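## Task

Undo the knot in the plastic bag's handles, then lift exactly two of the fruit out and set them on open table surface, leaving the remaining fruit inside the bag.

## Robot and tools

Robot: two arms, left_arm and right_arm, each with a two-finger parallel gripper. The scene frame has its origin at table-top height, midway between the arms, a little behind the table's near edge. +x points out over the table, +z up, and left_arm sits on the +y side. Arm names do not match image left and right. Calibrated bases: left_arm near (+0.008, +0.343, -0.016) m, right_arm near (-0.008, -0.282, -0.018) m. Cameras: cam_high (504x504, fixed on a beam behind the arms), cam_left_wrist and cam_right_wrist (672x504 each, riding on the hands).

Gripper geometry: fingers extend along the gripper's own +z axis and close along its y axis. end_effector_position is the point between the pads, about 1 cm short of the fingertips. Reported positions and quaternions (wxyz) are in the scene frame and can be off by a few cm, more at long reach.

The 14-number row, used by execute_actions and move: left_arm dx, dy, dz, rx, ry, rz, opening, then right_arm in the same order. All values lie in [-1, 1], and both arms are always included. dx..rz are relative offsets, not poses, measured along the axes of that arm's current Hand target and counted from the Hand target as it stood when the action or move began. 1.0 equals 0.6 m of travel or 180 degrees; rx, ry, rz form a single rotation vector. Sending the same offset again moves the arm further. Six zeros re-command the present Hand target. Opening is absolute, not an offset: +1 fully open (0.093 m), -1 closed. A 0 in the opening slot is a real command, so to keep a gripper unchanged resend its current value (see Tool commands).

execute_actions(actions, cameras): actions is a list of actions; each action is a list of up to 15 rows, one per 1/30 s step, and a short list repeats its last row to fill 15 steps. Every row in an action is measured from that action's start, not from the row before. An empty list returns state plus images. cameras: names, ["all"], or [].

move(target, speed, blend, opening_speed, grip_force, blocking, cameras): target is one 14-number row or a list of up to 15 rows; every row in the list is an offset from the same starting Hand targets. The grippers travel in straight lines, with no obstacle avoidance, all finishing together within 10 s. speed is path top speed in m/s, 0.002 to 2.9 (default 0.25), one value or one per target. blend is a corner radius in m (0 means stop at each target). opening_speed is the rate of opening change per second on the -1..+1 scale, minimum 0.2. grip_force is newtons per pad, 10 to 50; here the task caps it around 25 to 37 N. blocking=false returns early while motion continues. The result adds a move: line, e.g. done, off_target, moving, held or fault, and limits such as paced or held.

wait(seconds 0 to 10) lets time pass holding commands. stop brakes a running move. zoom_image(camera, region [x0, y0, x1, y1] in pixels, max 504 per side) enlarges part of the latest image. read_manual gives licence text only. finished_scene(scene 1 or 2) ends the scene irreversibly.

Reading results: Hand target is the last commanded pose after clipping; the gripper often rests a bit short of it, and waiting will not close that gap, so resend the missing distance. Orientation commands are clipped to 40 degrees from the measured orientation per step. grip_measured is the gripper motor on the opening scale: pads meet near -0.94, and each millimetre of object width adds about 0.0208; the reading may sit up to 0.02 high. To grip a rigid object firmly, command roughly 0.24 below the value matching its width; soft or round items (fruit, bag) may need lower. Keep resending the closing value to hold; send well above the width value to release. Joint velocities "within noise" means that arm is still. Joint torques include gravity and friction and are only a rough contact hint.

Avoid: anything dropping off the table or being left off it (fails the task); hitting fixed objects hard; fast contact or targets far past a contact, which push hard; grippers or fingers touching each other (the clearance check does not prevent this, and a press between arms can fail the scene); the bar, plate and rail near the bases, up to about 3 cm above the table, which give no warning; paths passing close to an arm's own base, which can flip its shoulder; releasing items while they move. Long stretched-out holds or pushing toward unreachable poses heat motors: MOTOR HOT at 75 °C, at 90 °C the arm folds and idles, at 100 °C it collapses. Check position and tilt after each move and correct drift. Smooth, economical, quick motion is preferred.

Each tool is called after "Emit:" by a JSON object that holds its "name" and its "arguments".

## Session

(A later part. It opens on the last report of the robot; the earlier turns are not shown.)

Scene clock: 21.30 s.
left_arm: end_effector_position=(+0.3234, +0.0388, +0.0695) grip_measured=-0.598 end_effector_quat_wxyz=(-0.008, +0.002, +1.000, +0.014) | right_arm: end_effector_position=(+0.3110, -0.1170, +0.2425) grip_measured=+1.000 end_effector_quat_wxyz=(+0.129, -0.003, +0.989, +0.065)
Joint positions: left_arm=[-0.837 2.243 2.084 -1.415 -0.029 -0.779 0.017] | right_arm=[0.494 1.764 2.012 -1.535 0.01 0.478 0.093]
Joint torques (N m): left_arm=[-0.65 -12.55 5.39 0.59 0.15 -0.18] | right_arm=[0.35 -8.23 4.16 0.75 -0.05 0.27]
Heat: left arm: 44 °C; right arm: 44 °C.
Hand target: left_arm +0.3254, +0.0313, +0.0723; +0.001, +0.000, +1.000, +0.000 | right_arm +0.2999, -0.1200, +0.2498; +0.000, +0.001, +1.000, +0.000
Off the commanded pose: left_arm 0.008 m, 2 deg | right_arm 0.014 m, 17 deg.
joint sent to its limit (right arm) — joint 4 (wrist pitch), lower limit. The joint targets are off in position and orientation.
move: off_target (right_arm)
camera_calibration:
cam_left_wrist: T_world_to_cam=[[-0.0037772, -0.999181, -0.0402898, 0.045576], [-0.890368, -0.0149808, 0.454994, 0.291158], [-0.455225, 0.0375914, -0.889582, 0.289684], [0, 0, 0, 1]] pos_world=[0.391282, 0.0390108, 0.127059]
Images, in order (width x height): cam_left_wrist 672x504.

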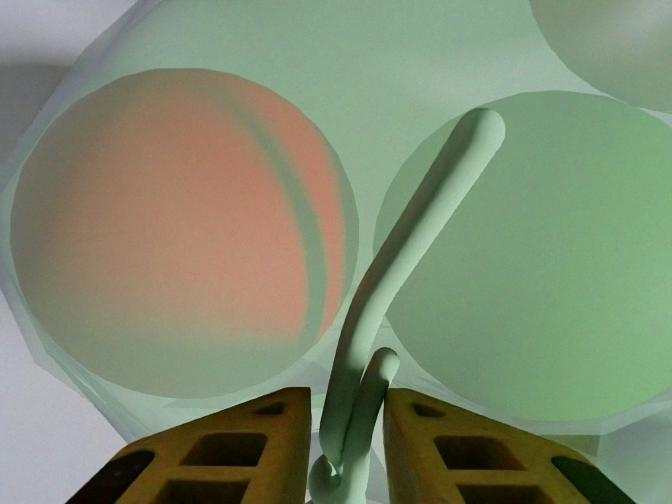

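Emit:
{"name": "move", "arguments": {"target": [0,0,-0.05,0,0,0,-0.6,0,0,0,0,0,0,1], "speed": 0.1, "cameras": ["cam_left_wrist"]}}

Scene clock: 22.80 s.
left_arm: end_effector_position=(+0.3288, +0.0342, +0.0936) grip_measured=-0.598 end_effector_quat_wxyz=(+0.002, +0.002, +1.000, +0.004) | right_arm: end_effector_position=(+0.3110, -0.1170, +0.2425) grip_measured=+1.000 end_effector_quat_wxyz=(+0.129, -0.003, +0.989, +0.065)
Joint positions: left_arm=[-0.837 2.258 2.207 -1.494 -0.029 -0.779 0.017] | right_arm=[0.494 1.764 2.012 -1.535 0.01 0.478 0.093]
Joint torques (N m): left_arm=[-0.83 -12.36 7.86 0.12 0.15 -0.24] | right_arm=[0.27 -8.18 4.12 0.79 -0.08 0.21]
Heat: left arm: 44 °C; right arm: 44 °C.
Hand target: left_arm +0.3253, +0.0313, +0.1023; +0.000, +0.000, +1.000, +0.000 | right_arm +0.2999, -0.1200, +0.2498; +0.000, +0.001, +1.000, +0.000
Off the commanded pose: left_arm 0.010 m, 1 deg | right_arm 0.014 m, 17 deg.
joint sent to its limit (right arm) — joint 4 (wrist pitch), lower limit. The joint targets are off in position and orientation.
move: off_target (right_arm)
camera_calibration:
cam_left_wrist: T_world_to_cam=[[-0.00260016, -0.999792, -0.0202155, 0.0396836], [-0.89938, -0.00649938, 0.437119, 0.289244], [-0.437159, 0.019318, -0.899177, 0.30943], [0, 0, 0, 1]] pos_world=[0.395514, 0.0355777, 0.1526]
Images, in order (width x height): cam_left_wrist 672x504.

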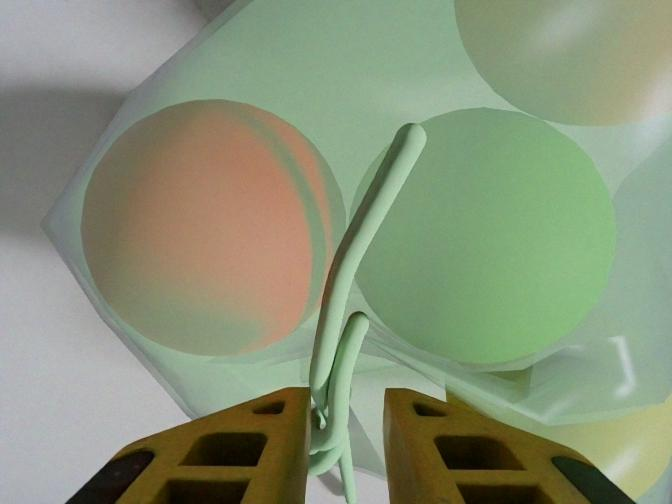

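Emit:
{"name": "move", "arguments": {"target": [[-0.035,0,-0.05,0,0,0,-0.1,0,0,0,0,0,0,1],[-0.07,-0.007,-0.03,0,0,0,-0.1,0,0,0,0,0,0,1],[-0.067,-0.007,0.028,0,0,0,-0.1,0,0,0,0,0,0,1]], "cameras": ["cam_left_wrist","cam_right_wrist"]}}

Scene clock: 25.33 s.
left_arm: end_effector_position=(+0.3694, +0.0293, +0.0773) grip_measured=-0.102 end_effector_quat_wxyz=(+0.006, -0.012, +1.000, +0.001) | right_arm: end_effector_position=(+0.3110, -0.1170, +0.2425) grip_measured=+1.000 end_effector_quat_wxyz=(+0.129, -0.003, +0.989, +0.065)
Joint positions: left_arm=[-0.784 2.449 2.48 -1.565 -0.029 -0.753 0.04] | right_arm=[0.494 1.764 2.012 -1.535 0.01 0.478 0.093]
Joint torques (N m): left_arm=[-0.54 -14.13 6.91 0.19 0.15 0.13] | right_arm=[0.35 -8.38 4.23 0.74 -0.01 0.22]
Heat: left arm: 45 °C; right arm: 44 °C.
Hand target: left_arm +0.3655, +0.0271, +0.0855; +0.001, +0.000, +1.000, +0.000 | right_arm +0.2999, -0.1200, +0.2498; +0.000, +0.001, +1.000, +0.000
Off the commanded pose: left_arm 0.009 m, 2 deg | right_arm 0.014 m, 17 deg.
joint sent to its limit (left arm) — joint 4 (wrist pitch), lower limit. The joint targets are off in position, not in orientation.
joint sent to its limit (right arm) — joint 4 (wrist pitch), lower limit. The joint targets are off in position and orientation.
move: off_target (right_arm)
camera_calibration:
cam_left_wrist: T_world_to_cam=[[0.0258705, -0.999562, -0.0143829, 0.0235781], [-0.902532, -0.0295409, 0.429608, 0.335285], [-0.429844, 0.00186687, -0.902901, 0.310642], [0, 0, 0, 1]] pos_world=[0.435523, 0.0328924, 0.136777]
cam_right_wrist: T_world_to_cam=[[0.0346623, -0.990236, -0.135023, -0.0959901], [-0.983422, -0.0578569, 0.171854, 0.295071], [-0.177988, 0.126828, -0.975825, 0.39484], [0, 0, 0, 1]] pos_world=[0.363783, -0.128058, 0.321624]
Images, in order (width x height): cam_left_wrist 672x504, cam_right_wrist 672x504.

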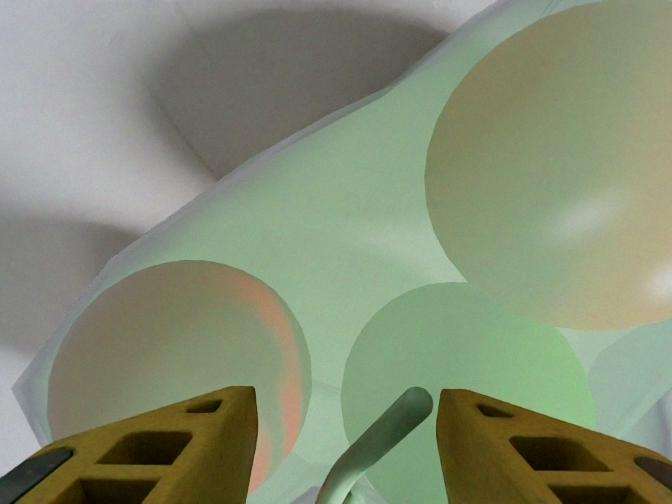

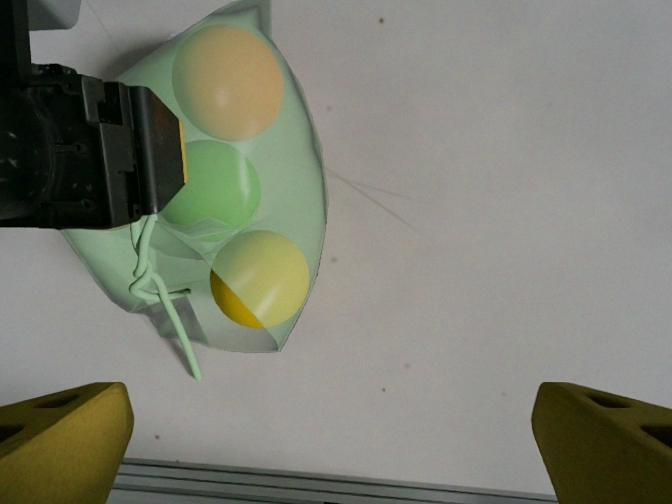

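Emit:
{"name": "move", "arguments": {"target": [[0,0,0,0,0,0,-1,0,0,0,0,0,0,1],[0.04,0.15,-0.03,0,0,0,-1,0,0,0,0,0,0,1]], "speed": 0.12, "cameras": ["all"]}}

Emit:
{"name": "zoom_image", "arguments": {"camera": "cam_right_wrist", "region": [20, 180, 220, 380]}}

Scene clock: 28.10 s.
left_arm: end_effector_position=(+0.3383, +0.1222, +0.0855) grip_measured=-0.946 end_effector_quat_wxyz=(-0.025, -0.010, +0.999, +0.025) | right_arm: end_effector_position=(+0.3110, -0.1170, +0.2425) grip_measured=+1.000 end_effector_quat_wxyz=(+0.129, -0.003, +0.989, +0.065)
Joint positions: left_arm=[-0.659 2.088 1.902 -1.422 -0.028 -0.627 0] | right_arm=[0.494 1.764 2.012 -1.535 0.01 0.478 0.093]
Joint torques (N m): left_arm=[-0.25 -15.87 5.15 0.49 0.16 0.15] | right_arm=[0.25 -8.36 4.04 0.79 -0.02 0.23]
Heat: left arm: 45 °C; right arm: 44 °C.
Hand target: left_arm +0.3415, +0.1171, +0.1034; +0.001, +0.000, +1.000, +0.000 | right_arm +0.2999, -0.1200, +0.2498; +0.000, +0.001, +1.000, +0.000
Off the commanded pose: left_arm 0.019 m, 4 deg | right_arm 0.014 m, 17 deg.
joint sent to its limit (right arm) — joint 4 (wrist pitch), lower limit. The joint targets are off in position and orientation.
move: off_target (left_arm, right_arm)
camera_calibration:
cam_left_wrist: T_world_to_cam=[[0.0205431, -0.997842, -0.0623568, 0.123008], [-0.874211, -0.0481905, 0.483149, 0.294571], [-0.485111, 0.0445877, -0.873315, 0.315469], [0, 0, 0, 1]] pos_world=[0.408028, 0.122872, 0.140853]
cam_right_wrist: T_world_to_cam=[[0.0346623, -0.990236, -0.135023, -0.0959901], [-0.983422, -0.0578569, 0.171854, 0.295071], [-0.177988, 0.126828, -0.975825, 0.39484], [0, 0, 0, 1]] pos_world=[0.363783, -0.128058, 0.321624]

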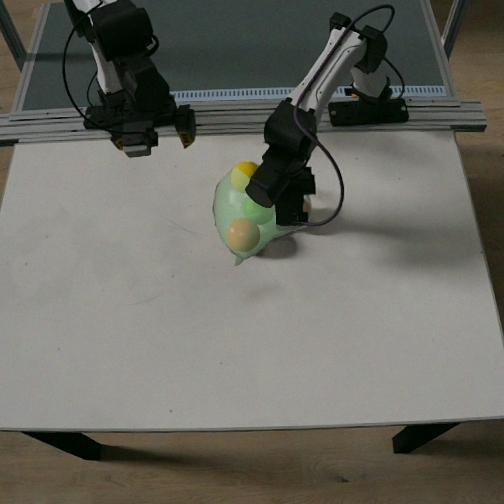

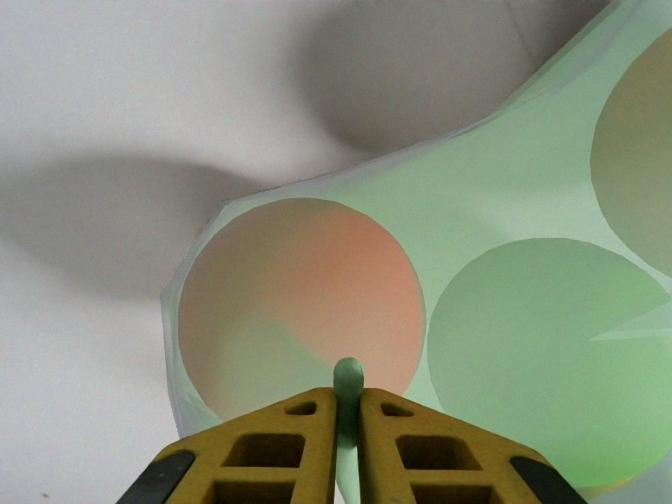

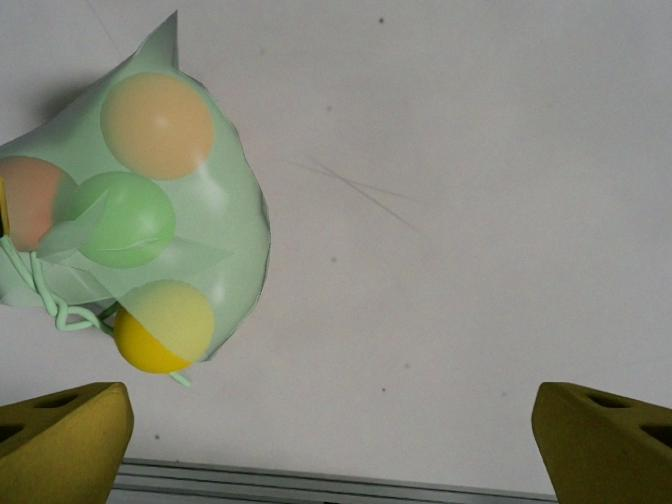

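Scaled by 2.520 from the camera's 672x504 image, which has a finer 960x720 frame.

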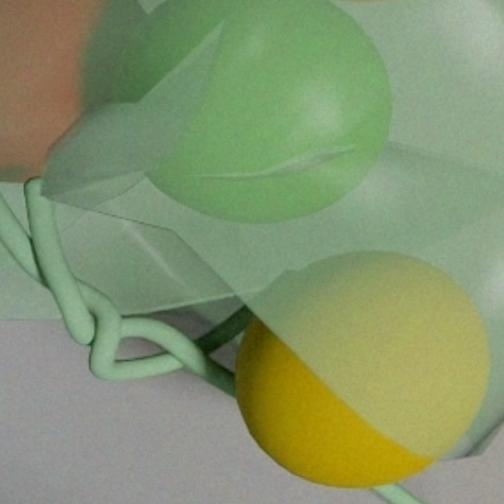

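Emit:
{"name": "zoom_image", "arguments": {"camera": "cam_right_wrist", "region": [30, 240, 150, 360]}}

Emit:
{"name": "zoom_image", "arguments": {"camera": "cam_high", "region": [200, 130, 330, 260]}}

Scaled by 4.200 from the camera's 672x504 image, which has a finer 960x720 frame.

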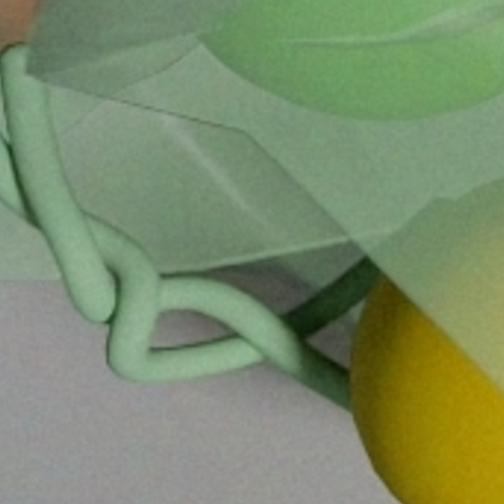

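Scaled by 3.877 from the camera's 504x504 image, which has a finer 720x720 frame.

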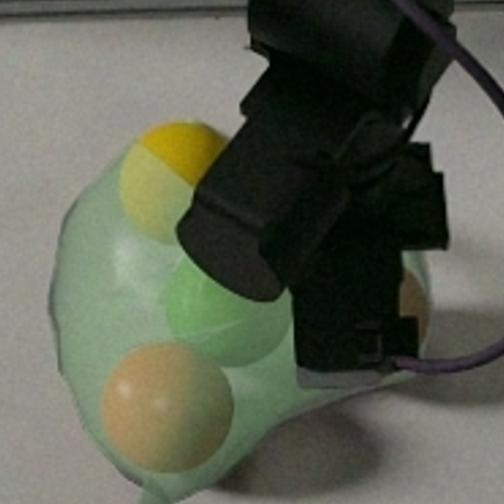

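Emit:
{"name": "move", "arguments": {"target": [[0,0,0,0,0,0,-0.2,0,0,0,0,0,0,1],[0,0.04,-0.08,0,0,0,-0.1,0,0,0,0,0,0,1]], "cameras": ["cam_left_wrist","cam_right_wrist"]}}

Scene clock: 32.07 s.
left_arm: end_effector_position=(+0.3453, +0.1426, +0.1301) grip_measured=-0.102 end_effector_quat_wxyz=(-0.012, -0.011, +1.000, +0.015) | right_arm: end_effector_position=(+0.3110, -0.1170, +0.2425) grip_measured=+1.000 end_effector_quat_wxyz=(+0.129, -0.003, +0.989, +0.065)
Joint positions: left_arm=[-0.607 2.048 2.021 -1.548 -0.027 -0.576 0.04] | right_arm=[0.494 1.764 2.012 -1.535 0.01 0.478 0.093]
Joint torques (N m): left_arm=[-0.47 -14.13 7.71 0.09 0.2 0.13] | right_arm=[0.28 -8.29 4.19 0.75 -0.05 0.23]
Heat: left arm: 46 °C; right arm: 44 °C.
Hand target: left_arm +0.3414, +0.1412, +0.1514; +0.000, +0.000, +1.000, +0.000 | right_arm +0.2999, -0.1200, +0.2498; +0.000, +0.001, +1.000, +0.000
Off the commanded pose: left_arm 0.022 m, 3 deg | right_arm 0.014 m, 17 deg.
joint sent to its limit (right arm) — joint 4 (wrist pitch), lower limit. The joint targets are off in position and orientation.
move: off_target (left_arm, right_arm); target 2's new opening was sent with left_arm's hand 0.022 m and 3 deg from that target
camera_calibration:
cam_left_wrist: T_world_to_cam=[[0.0234497, -0.998804, -0.0428997, 0.142603], [-0.886264, -0.040625, 0.461396, 0.285986], [-0.462587, 0.0272008, -0.886156, 0.35334], [0, 0, 0, 1]] pos_world=[0.413566, 0.14444, 0.187279]
cam_right_wrist: T_world_to_cam=[[0.0346623, -0.990236, -0.135023, -0.0959901], [-0.983422, -0.0578569, 0.171854, 0.295071], [-0.177988, 0.126828, -0.975825, 0.39484], [0, 0, 0, 1]] pos_world=[0.363783, -0.128058, 0.321624]
Images, in order (width x height): cam_left_wrist 672x504, cam_right_wrist 672x504.

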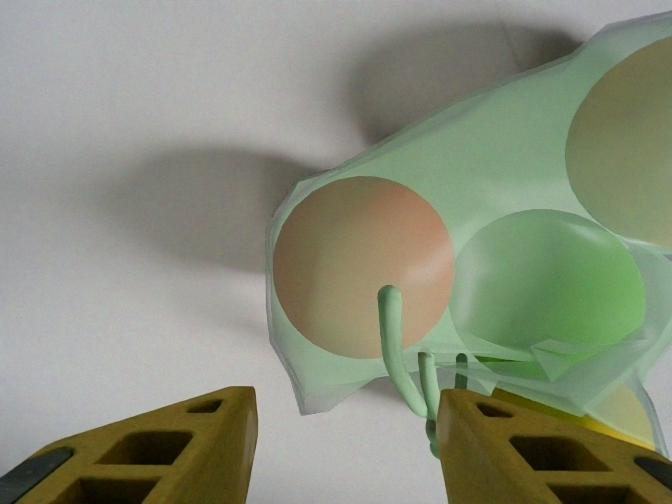

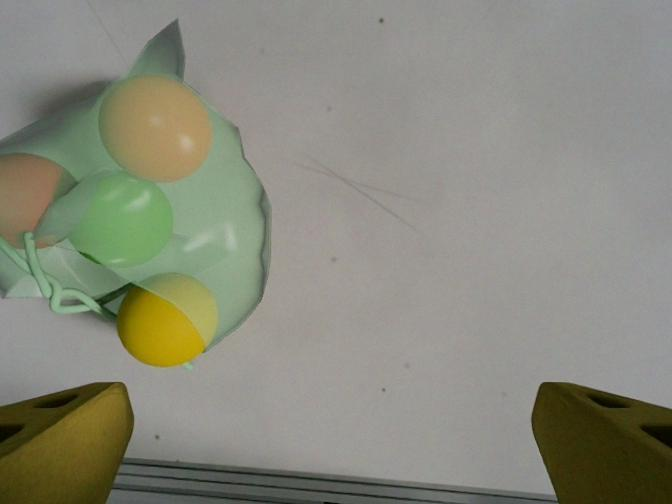

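Emit:
{"name": "move", "arguments": {"target": [0.049,-0.049,0.055,0,0,0,-0.62,0,0,0,0,0,0,1], "speed": 0.15, "cameras": ["cam_left_wrist"]}}

Scene clock: 33.67 s.
left_arm: end_effector_position=(+0.3103, +0.1176, +0.1008) grip_measured=-0.618 end_effector_quat_wxyz=(-0.026, +0.007, +0.999, +0.025) | right_arm: end_effector_position=(+0.3110, -0.1170, +0.2425) grip_measured=+1.000 end_effector_quat_wxyz=(+0.129, -0.003, +0.989, +0.065)
Joint positions: left_arm=[-0.712 2.005 1.836 -1.442 -0.025 -0.645 0.016] | right_arm=[0.494 1.764 2.012 -1.535 0.01 0.478 0.093]
Joint torques (N m): left_arm=[-0.75 -15.08 5.03 0.53 0.18 -0.32] | right_arm=[0.31 -8.39 4.14 0.77 -0.02 0.26]
Heat: left arm: 46 °C; right arm: 44 °C.
Hand target: left_arm +0.3120, +0.1117, +0.1184; +0.000, +0.000, +1.000, +0.000 | right_arm +0.2999, -0.1200, +0.2498; +0.000, +0.001, +1.000, +0.000
Off the commanded pose: left_arm 0.019 m, 4 deg | right_arm 0.014 m, 17 deg.
joint sent to its limit (right arm) — joint 4 (wrist pitch), lower limit. The joint targets are off in position and orientation.
move: off_target (left_arm, right_arm)
camera_calibration:
cam_left_wrist: T_world_to_cam=[[-0.0145578, -0.998004, -0.0614564, 0.13085], [-0.873404, -0.0172299, 0.486691, 0.258235], [-0.486779, 0.0607614, -0.87141, 0.313863], [0, 0, 0, 1]] pos_world=[0.38023, 0.115967, 0.155864]
Images, in order (width x height): cam_left_wrist 672x504.

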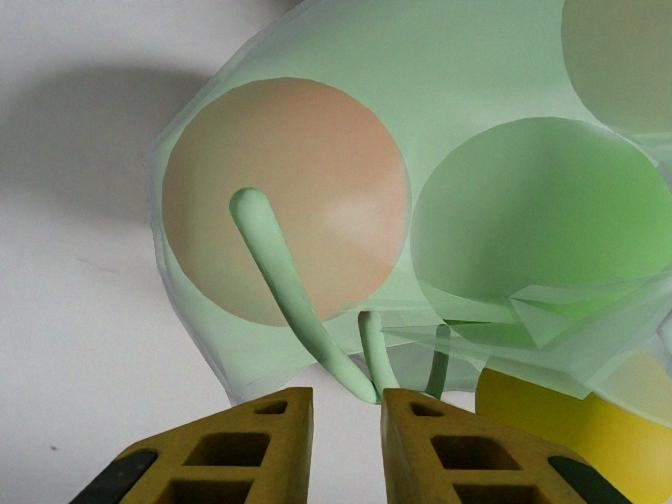

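Emit:
{"name": "move", "arguments": {"target": [[-0.018,-0.012,0,0,0,0,-0.62,0,0,0,0,0,0,1],[-0.02,-0.012,0.042,0,0,0,-0.62,0,0,0,0,0,0,1]], "speed": 0.08, "cameras": ["cam_left_wrist"]}}

Emit:
{"name": "zoom_image", "arguments": {"camera": "cam_left_wrist", "region": [250, 280, 450, 480]}}

Scene clock: 35.83 s.
left_arm: end_effector_position=(+0.3202, +0.1098, +0.0910) grip_measured=-0.618 end_effector_quat_wxyz=(-0.010, +0.007, +1.000, +0.012) | right_arm: end_effector_position=(+0.3110, -0.1170, +0.2425) grip_measured=+1.000 end_effector_quat_wxyz=(+0.129, -0.003, +0.989, +0.065)
Joint positions: left_arm=[-0.712 2.015 1.813 -1.368 -0.025 -0.645 0.016] | right_arm=[0.494 1.764 2.012 -1.535 0.01 0.478 0.093]
Joint torques (N m): left_arm=[-0.24 -10.76 5.37 0.62 0.14 -0.26] | right_arm=[0.25 -8.16 4.12 0.76 -0.06 0.23]
Heat: left arm: 46 °C; right arm: 44 °C.
Hand target: left_arm +0.3240, +0.1045, +0.0932; +0.000, +0.000, +1.000, +0.000 | right_arm +0.2999, -0.1200, +0.2498; +0.000, +0.001, +1.000, +0.000
Off the commanded pose: left_arm 0.007 m, 2 deg | right_arm 0.014 m, 17 deg.
joint sent to its limit (right arm) — joint 4 (wrist pitch), lower limit. The joint targets are off in position and orientation.
move: off_target (right_arm)
camera_calibration:
cam_left_wrist: T_world_to_cam=[[-0.0121308, -0.999271, -0.0361906, 0.119729], [-0.889136, -0.00577929, 0.457606, 0.27784], [-0.457481, 0.0377295, -0.888418, 0.305345], [0, 0, 0, 1]] pos_world=[0.388179, 0.109727, 0.148466]
Images, in order (width x height): cam_left_wrist 672x504.

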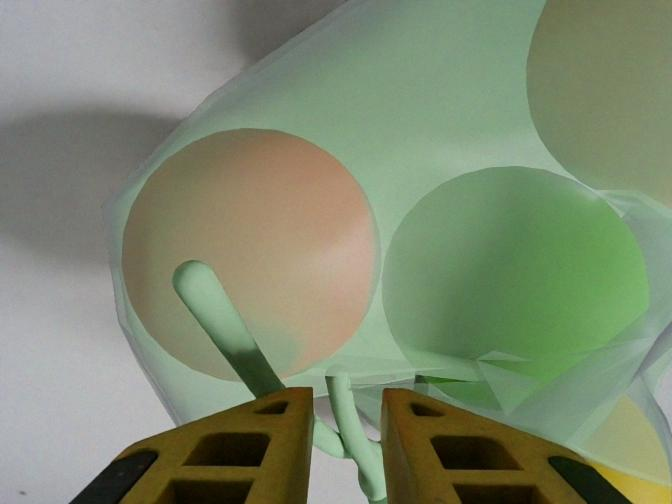

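Scaled by 2.520 from the camera's 672x504 image, which has a finer 960x720 frame.

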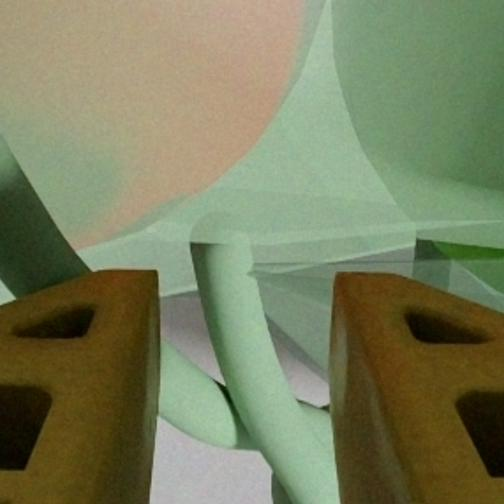

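Emit:
{"name": "move", "arguments": {"target": [[-0.01,0.002,0.03,0,0,0,-0.62,0,0,0,0,0,0,1],[-0.01,0.002,0.03,0,0,0,-1,0,0,0,0,0,0,1]], "speed": 0.08, "cameras": ["all"]}}

Emit:
{"name": "zoom_image", "arguments": {"camera": "cam_left_wrist", "region": [250, 250, 450, 450]}}

Emit:
{"name": "zoom_image", "arguments": {"camera": "cam_right_wrist", "region": [0, 180, 200, 380]}}

Scene clock: 38.00 s.
left_arm: end_effector_position=(+0.3266, +0.1099, +0.0759) grip_measured=-0.977 end_effector_quat_wxyz=(-0.005, +0.001, +1.000, +0.009) | right_arm: end_effector_position=(+0.3110, -0.1170, +0.2425) grip_measured=+1.000 end_effector_quat_wxyz=(+0.129, -0.003, +0.989, +0.065)
Joint positions: left_arm=[-0.701 2.027 1.771 -1.304 -0.025 -0.645 0] | right_arm=[0.494 1.764 2.012 -1.535 0.01 0.478 0.093]
Joint torques (N m): left_arm=[-0.12 -10.32 5.15 0.6 0.2 -0.12] | right_arm=[0.39 -8.27 4.1 0.75 -0.04 0.22]
Heat: left arm: 46 °C; right arm: 44 °C.
Hand target: left_arm +0.3300, +0.1057, +0.0752; +0.000, +0.000, +1.000, +0.000 | right_arm +0.2999, -0.1200, +0.2498; +0.000, +0.001, +1.000, +0.000
Off the commanded pose: left_arm 0.005 m, 1 deg | right_arm 0.014 m, 17 deg.
joint sent to its limit (right arm) — joint 4 (wrist pitch), lower limit. The joint targets are off in position and orientation.
move: off_target (right_arm)
camera_calibration:
cam_left_wrist: T_world_to_cam=[[-0.00103617, -0.99954, -0.0303041, 0.115202], [-0.892853, -0.0127226, 0.450168, 0.293112], [-0.450347, 0.0275235, -0.892429, 0.293917], [0, 0, 0, 1]] pos_world=[0.39419, 0.110788, 0.133842]
cam_right_wrist: T_world_to_cam=[[0.0346623, -0.990236, -0.135023, -0.0959901], [-0.983422, -0.0578569, 0.171854, 0.295071], [-0.177988, 0.126828, -0.975825, 0.39484], [0, 0, 0, 1]] pos_world=[0.363783, -0.128058, 0.321624]

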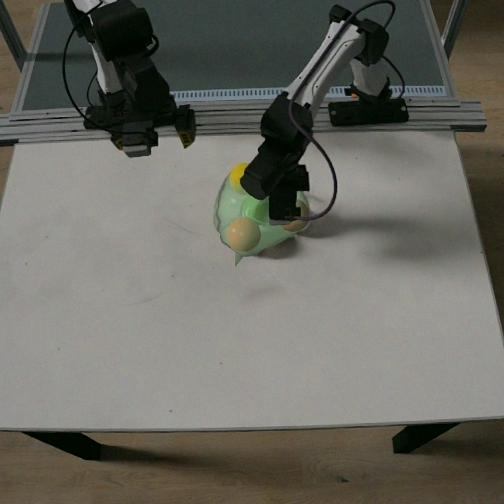

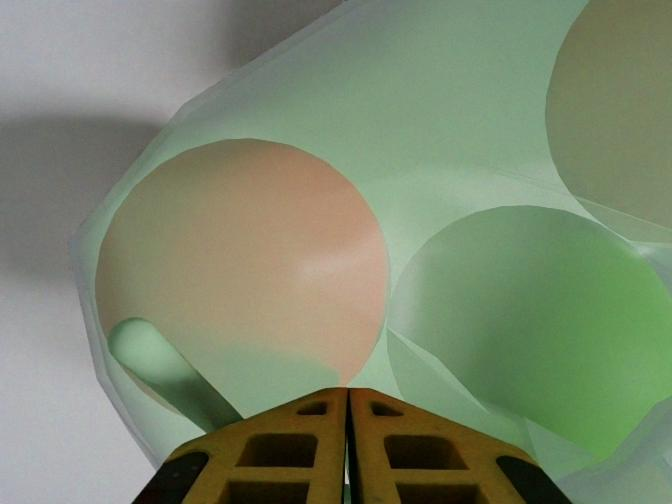

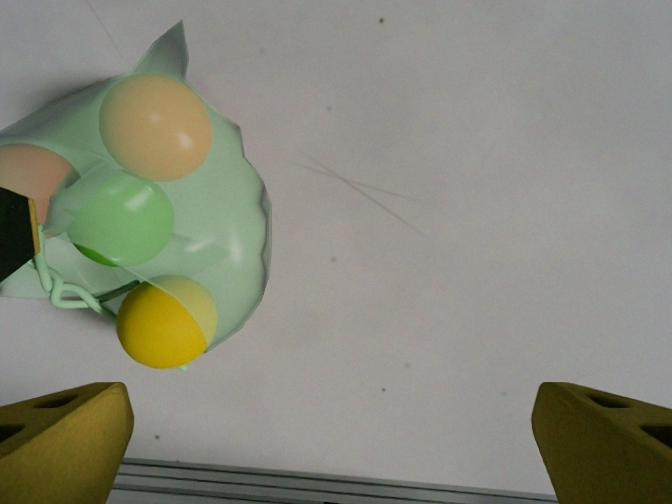

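Scaled by 2.520 from the camera's 672x504 image, which has a finer 960x720 frame.

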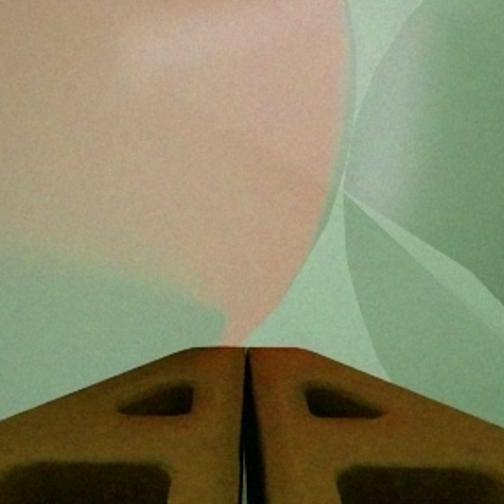

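Scaled by 2.520 from the camera's 672x504 image, which has a finer 960x720 frame.

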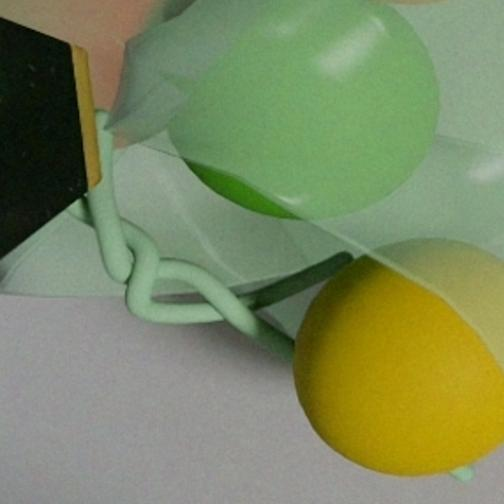

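Emit:
{"name": "move", "arguments": {"target": [[0,0,-0.035,0,0,0,-1,0,0,0,0,0,0,1],[0.01,0,-0.035,0,0,0,-0.62,0,0,0,0,0,0,1]], "speed": 0.1, "cameras": ["cam_left_wrist"]}}

Scene clock: 40.37 s.
left_arm: end_effector_position=(+0.3308, +0.1069, +0.0882) grip_measured=-0.622 end_effector_quat_wxyz=(+0.003, +0.001, +1.000, +0.003) | right_arm: end_effector_position=(+0.3110, -0.1170, +0.2425) grip_measured=+1.000 end_effector_quat_wxyz=(+0.129, -0.003, +0.989, +0.065)
Joint positions: left_arm=[-0.701 2.027 1.82 -1.333 -0.025 -0.645 0.015] | right_arm=[0.494 1.764 2.012 -1.535 0.01 0.478 0.093]
Joint torques (N m): left_arm=[-0.99 -12.41 5.48 0.22 0.16 -0.24] | right_arm=[0.23 -8.36 4.14 0.76 -0.05 0.26]
Heat: left arm: 47 °C; right arm: 44 °C.
Hand target: left_arm +0.3240, +0.1057, +0.0962; +0.000, +0.000, +1.000, +0.000 | right_arm +0.2999, -0.1200, +0.2498; +0.000, +0.001, +1.000, +0.000
Off the commanded pose: left_arm 0.011 m, 0 deg | right_arm 0.014 m, 17 deg.
joint sent to its limit (right arm) — joint 4 (wrist pitch), lower limit. The joint targets are off in position and orientation.
move: off_target (left_arm, right_arm); target 2's new opening was sent with left_arm's hand 0.011 m and 0 deg from that target
camera_calibration:
cam_left_wrist: T_world_to_cam=[[-0.000212574, -0.999834, -0.01823, 0.111318], [-0.899919, -0.00775803, 0.435988, 0.294308], [-0.436057, 0.0164982, -0.899768, 0.303947], [0, 0, 0, 1]] pos_world=[0.397415, 0.108568, 0.147197]
Images, in order (width x height): cam_left_wrist 672x504.

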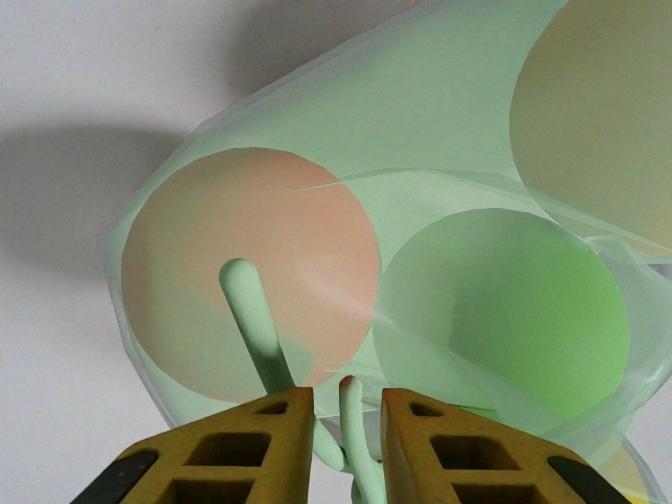

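Emit:
{"name": "move", "arguments": {"target": [[0.03,0,0,0,0,0,-0.62,0,0,0,0,0,0,1],[0.03,0,0.045,0,0,0,-0.62,0,0,0,0,0,0,1]], "speed": 0.08, "cameras": ["cam_left_wrist","cam_right_wrist"]}}

Emit:
{"name": "move", "arguments": {"target": [0,0,0,0,0,0,-1,0,0,0,0,0,0,1], "cameras": ["cam_left_wrist","cam_right_wrist"]}}

Emit:
{"name": "zoom_image", "arguments": {"camera": "cam_right_wrist", "region": [0, 180, 200, 380]}}

Scene clock: 42.50 s.
left_arm: end_effector_position=(+0.3037, +0.1138, +0.0549) grip_measured=-0.622 end_effector_quat_wxyz=(-0.022, +0.005, +0.999, +0.022) | right_arm: end_effector_position=(+0.3110, -0.1170, +0.2425) grip_measured=+1.000 end_effector_quat_wxyz=(+0.129, -0.003, +0.989, +0.065)
Joint positions: left_arm=[-0.728 1.995 1.638 -1.246 -0.025 -0.666 0.015] | right_arm=[0.494 1.764 2.012 -1.535 0.01 0.478 0.093]
Joint torques (N m): left_arm=[-0.99 -14.02 5.03 0.53 0.17 -0.32] | right_arm=[0.38 -8.38 4.08 0.77 -0.02 0.21]
Heat: left arm: 47 °C; right arm: 44 °C.
Hand target: left_arm +0.3061, +0.1057, +0.0692; +0.000, +0.000, +1.000, +0.000 | right_arm +0.2999, -0.1200, +0.2498; +0.000, +0.001, +1.000, +0.000
Off the commanded pose: left_arm 0.017 m, 4 deg | right_arm 0.014 m, 17 deg.
joint sent to its limit (right arm) — joint 4 (wrist pitch), lower limit. The joint targets are off in position and orientation.
move: off_target (left_arm, right_arm)
camera_calibration:
cam_left_wrist: T_world_to_cam=[[-0.00980049, -0.998356, -0.0564702, 0.122463], [-0.877161, -0.0185304, 0.479839, 0.276439], [-0.480097, 0.0542361, -0.875537, 0.269859], [0, 0, 0, 1]] pos_world=[0.37324, 0.112748, 0.110541]
cam_right_wrist: T_world_to_cam=[[0.0346623, -0.990236, -0.135023, -0.0959901], [-0.983422, -0.0578569, 0.171854, 0.295071], [-0.177988, 0.126828, -0.975825, 0.39484], [0, 0, 0, 1]] pos_world=[0.363783, -0.128058, 0.321624]
Images, in order (width x height): cam_left_wrist 672x504, cam_right_wrist 672x504.

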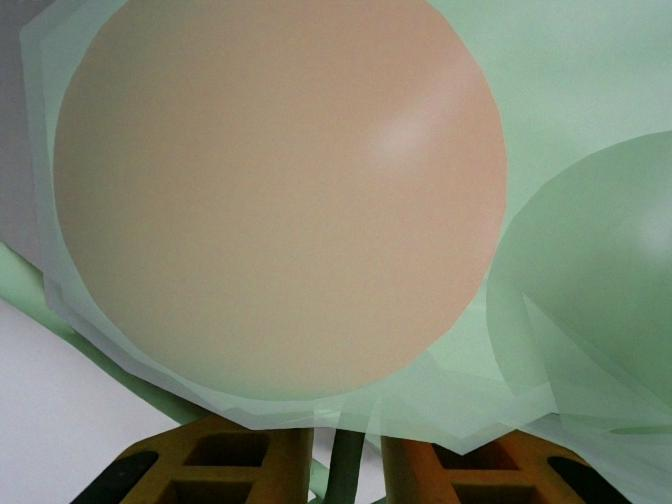

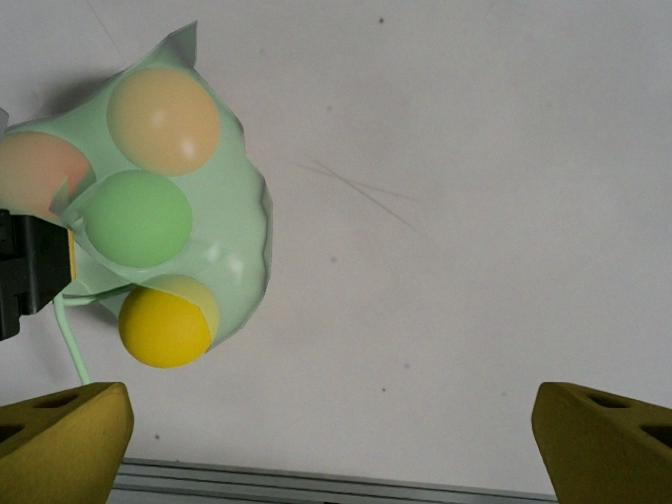

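Scene clock: 43.30 s.
left_arm: end_effector_position=(+0.3038, +0.1138, +0.0549) grip_measured=-0.940 end_effector_quat_wxyz=(-0.022, +0.005, +0.999, +0.022) | right_arm: end_effector_position=(+0.3110, -0.1170, +0.2425) grip_measured=+1.000 end_effector_quat_wxyz=(+0.129, -0.003, +0.989, +0.065)
Joint positions: left_arm=[-0.728 1.995 1.638 -1.246 -0.025 -0.666 0] | right_arm=[0.494 1.764 2.012 -1.535 0.01 0.478 0.093]
Joint torques (N m): left_arm=[-1.06 -14.32 5.14 0.53 0.13 -0.31] | right_arm=[0.35 -8.31 4.07 0.74 -0.03 0.22]
Motor temperatures (°C): left_arm=[27 48 45 38 26 27 31] | right_arm=[25 38 38 43 27 24 27]
Heat: left arm: 48 °C; right arm: 43 °C.
Hand target: left_arm +0.3061, +0.1056, +0.0692; +0.001, +0.000, +1.000, +0.000 | right_arm +0.2999, -0.1200, +0.2498; +0.000, +0.001, +1.000, +0.000
Off the commanded pose: left_arm 0.017 m, 4 deg | right_arm 0.014 m, 17 deg.
joint sent to its limit (right arm) — joint 4 (wrist pitch), lower limit. The joint targets are off in position and orientation.
move: off_target (left_arm, right_arm)
camera_calibration:
cam_left_wrist: T_world_to_cam=[[-0.00977779, -0.998369, -0.0562536, 0.122437], [-0.877308, -0.0184297, 0.479574, 0.276465], [-0.479828, 0.0540409, -0.875697, 0.269885], [0, 0, 0, 1]] pos_world=[0.373241, 0.112748, 0.11064]
cam_right_wrist: T_world_to_cam=[[0.0346623, -0.990236, -0.135023, -0.0959901], [-0.983422, -0.0578569, 0.171854, 0.295071], [-0.177988, 0.126828, -0.975825, 0.39484], [0, 0, 0, 1]] pos_world=[0.363783, -0.128058, 0.321624]
Images, in order (width x height): cam_left_wrist 672x504, cam_right_wrist 672x504.

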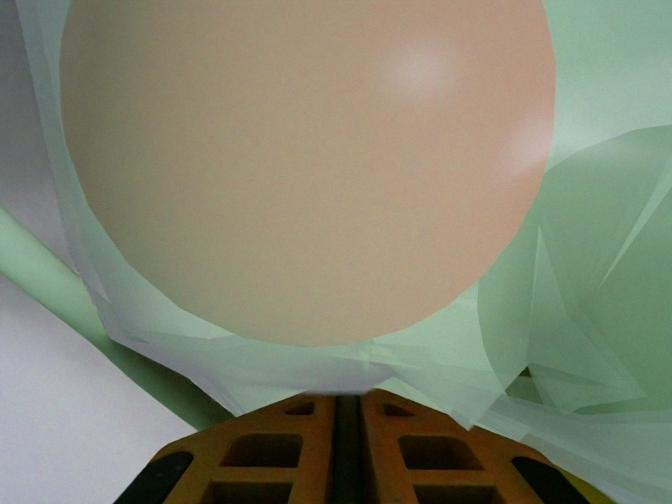

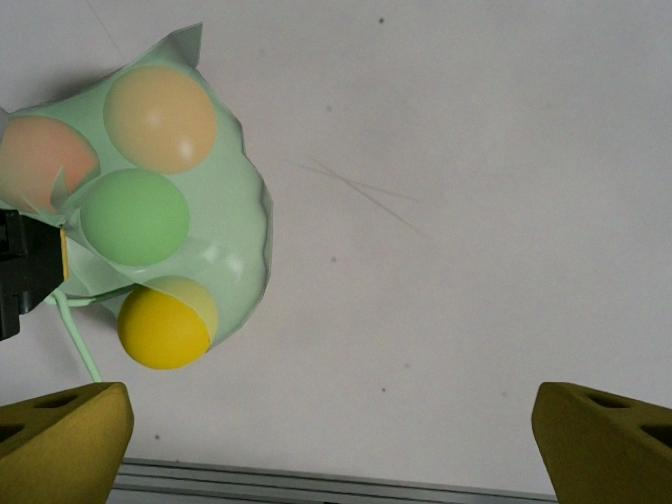

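Scaled by 2.520 from the camera's 672x504 image, which has a finer 960x720 frame.

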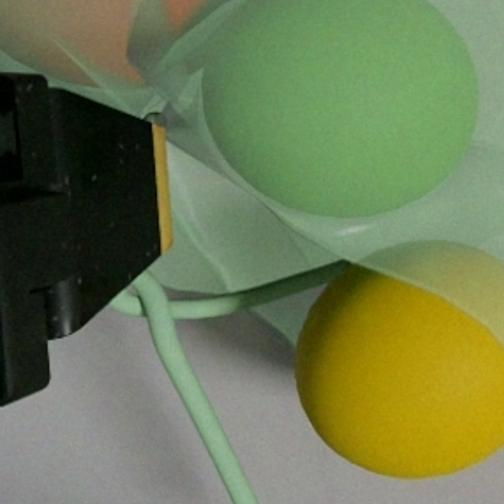

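Emit:
{"name": "move", "arguments": {"target": [0,0.05,-0.16,0,0,0,-1,0,0,0,0,0,0,1], "speed": 0.1, "cameras": ["all"]}}

Emit:
{"name": "zoom_image", "arguments": {"camera": "cam_right_wrist", "region": [0, 180, 200, 380]}}

Scene clock: 45.33 s.
left_arm: end_effector_position=(+0.3093, +0.1347, +0.1429) grip_measured=-0.940 end_effector_quat_wxyz=(-0.014, -0.010, +1.000, +0.016) | right_arm: end_effector_position=(+0.3110, -0.1170, +0.2425) grip_measured=+1.000 end_effector_quat_wxyz=(+0.129, -0.003, +0.989, +0.065)
Joint positions: left_arm=[-0.678 1.946 1.92 -1.556 -0.025 -0.644 0] | right_arm=[0.494 1.764 2.012 -1.535 0.01 0.478 0.093]
Joint torques (N m): left_arm=[-0.01 -13.65 7.86 0.05 0.15 0.16] | right_arm=[0.29 -8.35 4.07 0.73 -0.06 0.2]
Heat: left arm: 48 °C; right arm: 43 °C.
Hand target: left_arm +0.3059, +0.1357, +0.1652; +0.000, +0.000, +1.000, +0.000 | right_arm +0.2999, -0.1200, +0.2498; +0.000, +0.001, +1.000, +0.000
Off the commanded pose: left_arm 0.023 m, 3 deg | right_arm 0.014 m, 17 deg.
joint sent to its limit (right arm) — joint 4 (wrist pitch), lower limit. The joint targets are off in position and orientation.
move: off_target (left_arm, right_arm)
camera_calibration:
cam_left_wrist: T_world_to_cam=[[0.0205734, -0.998815, -0.0441027, 0.137225], [-0.884314, -0.0387594, 0.46528, 0.246472], [-0.466438, 0.0294283, -0.884064, 0.348864], [0, 0, 0, 1]] pos_world=[0.37786, 0.136349, 0.199792]
cam_right_wrist: T_world_to_cam=[[0.0346623, -0.990236, -0.135023, -0.0959901], [-0.983422, -0.0578569, 0.171854, 0.295071], [-0.177988, 0.126828, -0.975825, 0.39484], [0, 0, 0, 1]] pos_world=[0.363783, -0.128058, 0.321624]

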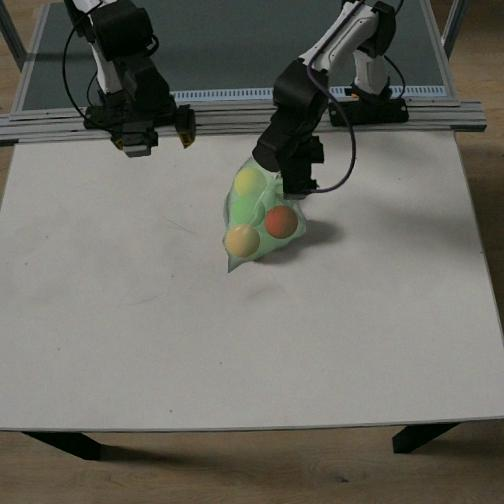

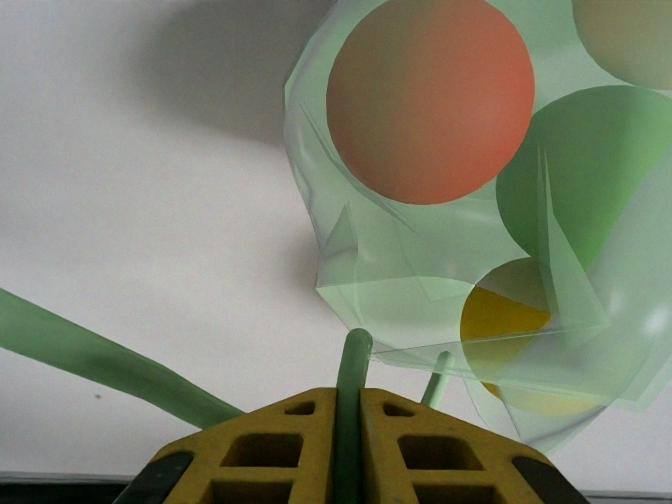

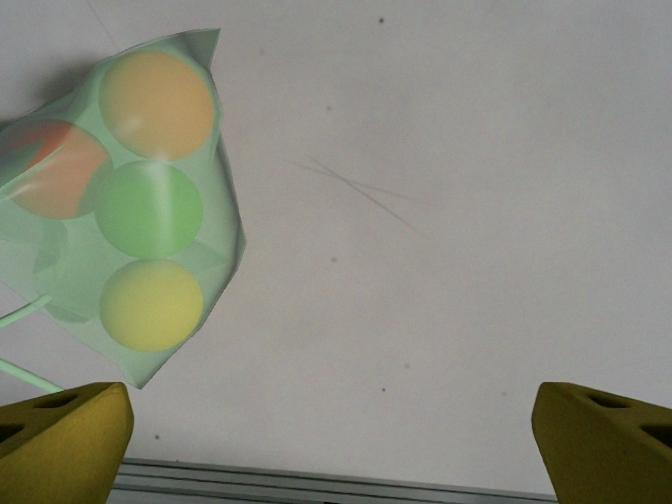

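Scaled by 2.520 from the camera's 672x504 image, which has a finer 960x720 frame.

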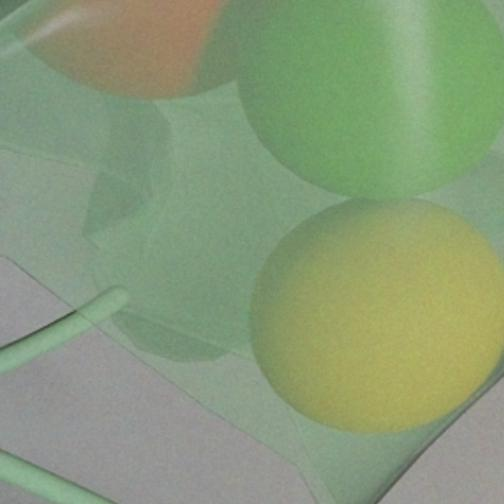

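Emit:
{"name": "move", "arguments": {"target": [0,0.05,-0.15,0,0,0,-1,0.0,0.13,0,0,0,0,1], "speed": 0.1, "cameras": ["all"]}}

Emit:
{"name": "zoom_image", "arguments": {"camera": "cam_right_wrist", "region": [0, 180, 200, 380]}}

Scene clock: 48.30 s.
left_arm: end_effector_position=(+0.3136, +0.1622, +0.2348) grip_measured=-0.940 end_effector_quat_wxyz=(+0.104, -0.010, +0.993, -0.060) | right_arm: end_effector_position=(+0.3024, -0.0449, +0.2481) grip_measured=+1.000 end_effector_quat_wxyz=(+0.132, -0.002, +0.986, +0.098)
Joint positions: left_arm=[-0.61 1.722 1.983 -1.559 -0.025 -0.572 0] | right_arm=[0.667 1.872 2.161 -1.537 0.01 0.653 0.093]
Joint torques (N m): left_arm=[-0.06 -10.88 7.72 0.66 0.2 0.17] | right_arm=[0.46 -5.53 6.78 0.84 -0.08 0.2]
Heat: left arm: 48 °C; right arm: 43 °C.
Hand target: left_arm +0.3058, +0.1658, +0.2551; +0.000, +0.000, +1.000, +0.000 | right_arm +0.3000, -0.0420, +0.2498; +0.000, +0.001, +1.000, +0.000
Off the commanded pose: left_arm 0.022 m, 14 deg | right_arm 0.004 m, 19 deg.
joint sent to its limit (left arm) — joint 4 (wrist pitch), lower limit. The joint targets are off in position and orientation.
joint sent to its limit (right arm) — joint 4 (wrist pitch), lower limit. The joint targets are off in position and orientation.
move: off_target (left_arm, right_arm)
camera_calibration:
cam_left_wrist: T_world_to_cam=[[0.0120363, -0.993964, 0.109047, 0.134627], [-0.969673, 0.0150206, 0.243942, 0.278597], [-0.244108, -0.108676, -0.963639, 0.402562], [0, 0, 0, 1]] pos_world=[0.366796, 0.173379, 0.305282]
cam_right_wrist: T_world_to_cam=[[0.0420549, -0.978862, -0.200151, -0.00912798], [-0.9841, -0.0751835, 0.160919, 0.291906], [-0.172565, 0.190201, -0.96646, 0.38852], [0, 0, 0, 1]] pos_world=[0.354694, -0.0608855, 0.326689]

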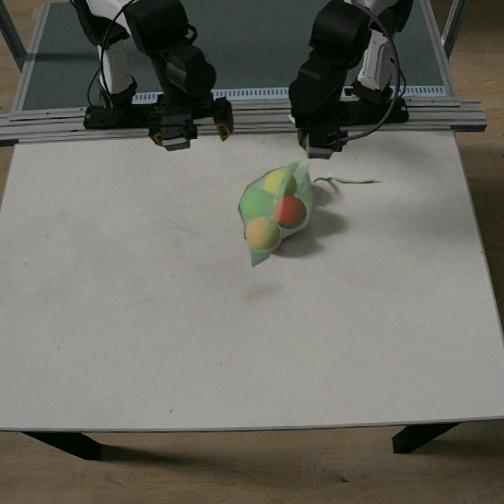

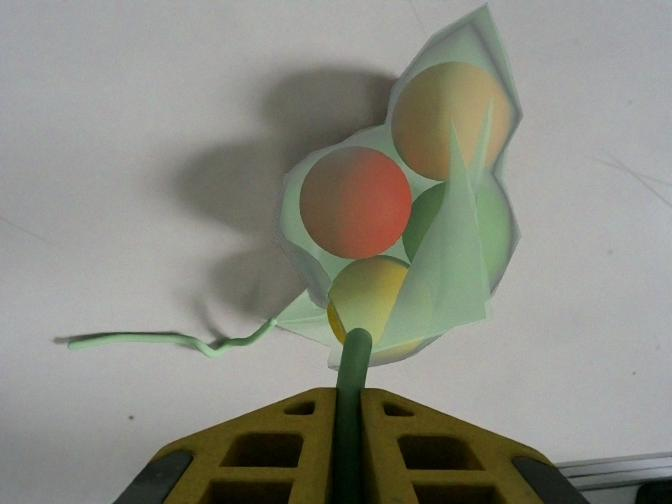

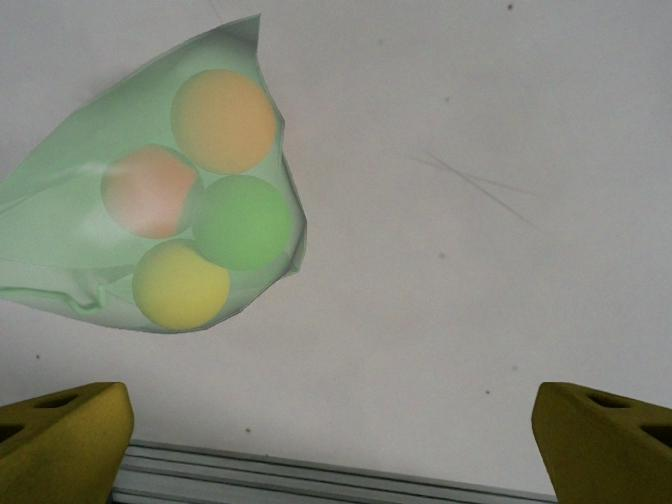

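Scaled by 2.520 from the camera's 672x504 image, which has a finer 960x720 frame.

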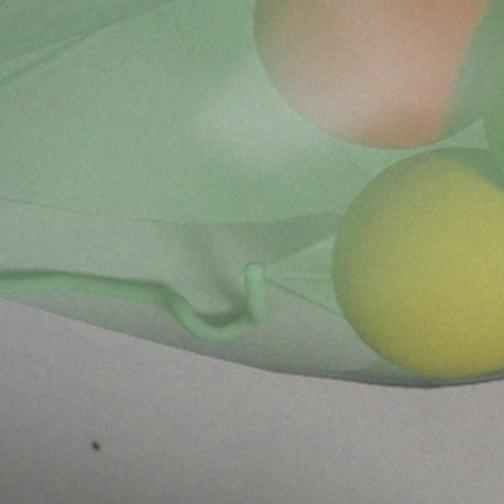

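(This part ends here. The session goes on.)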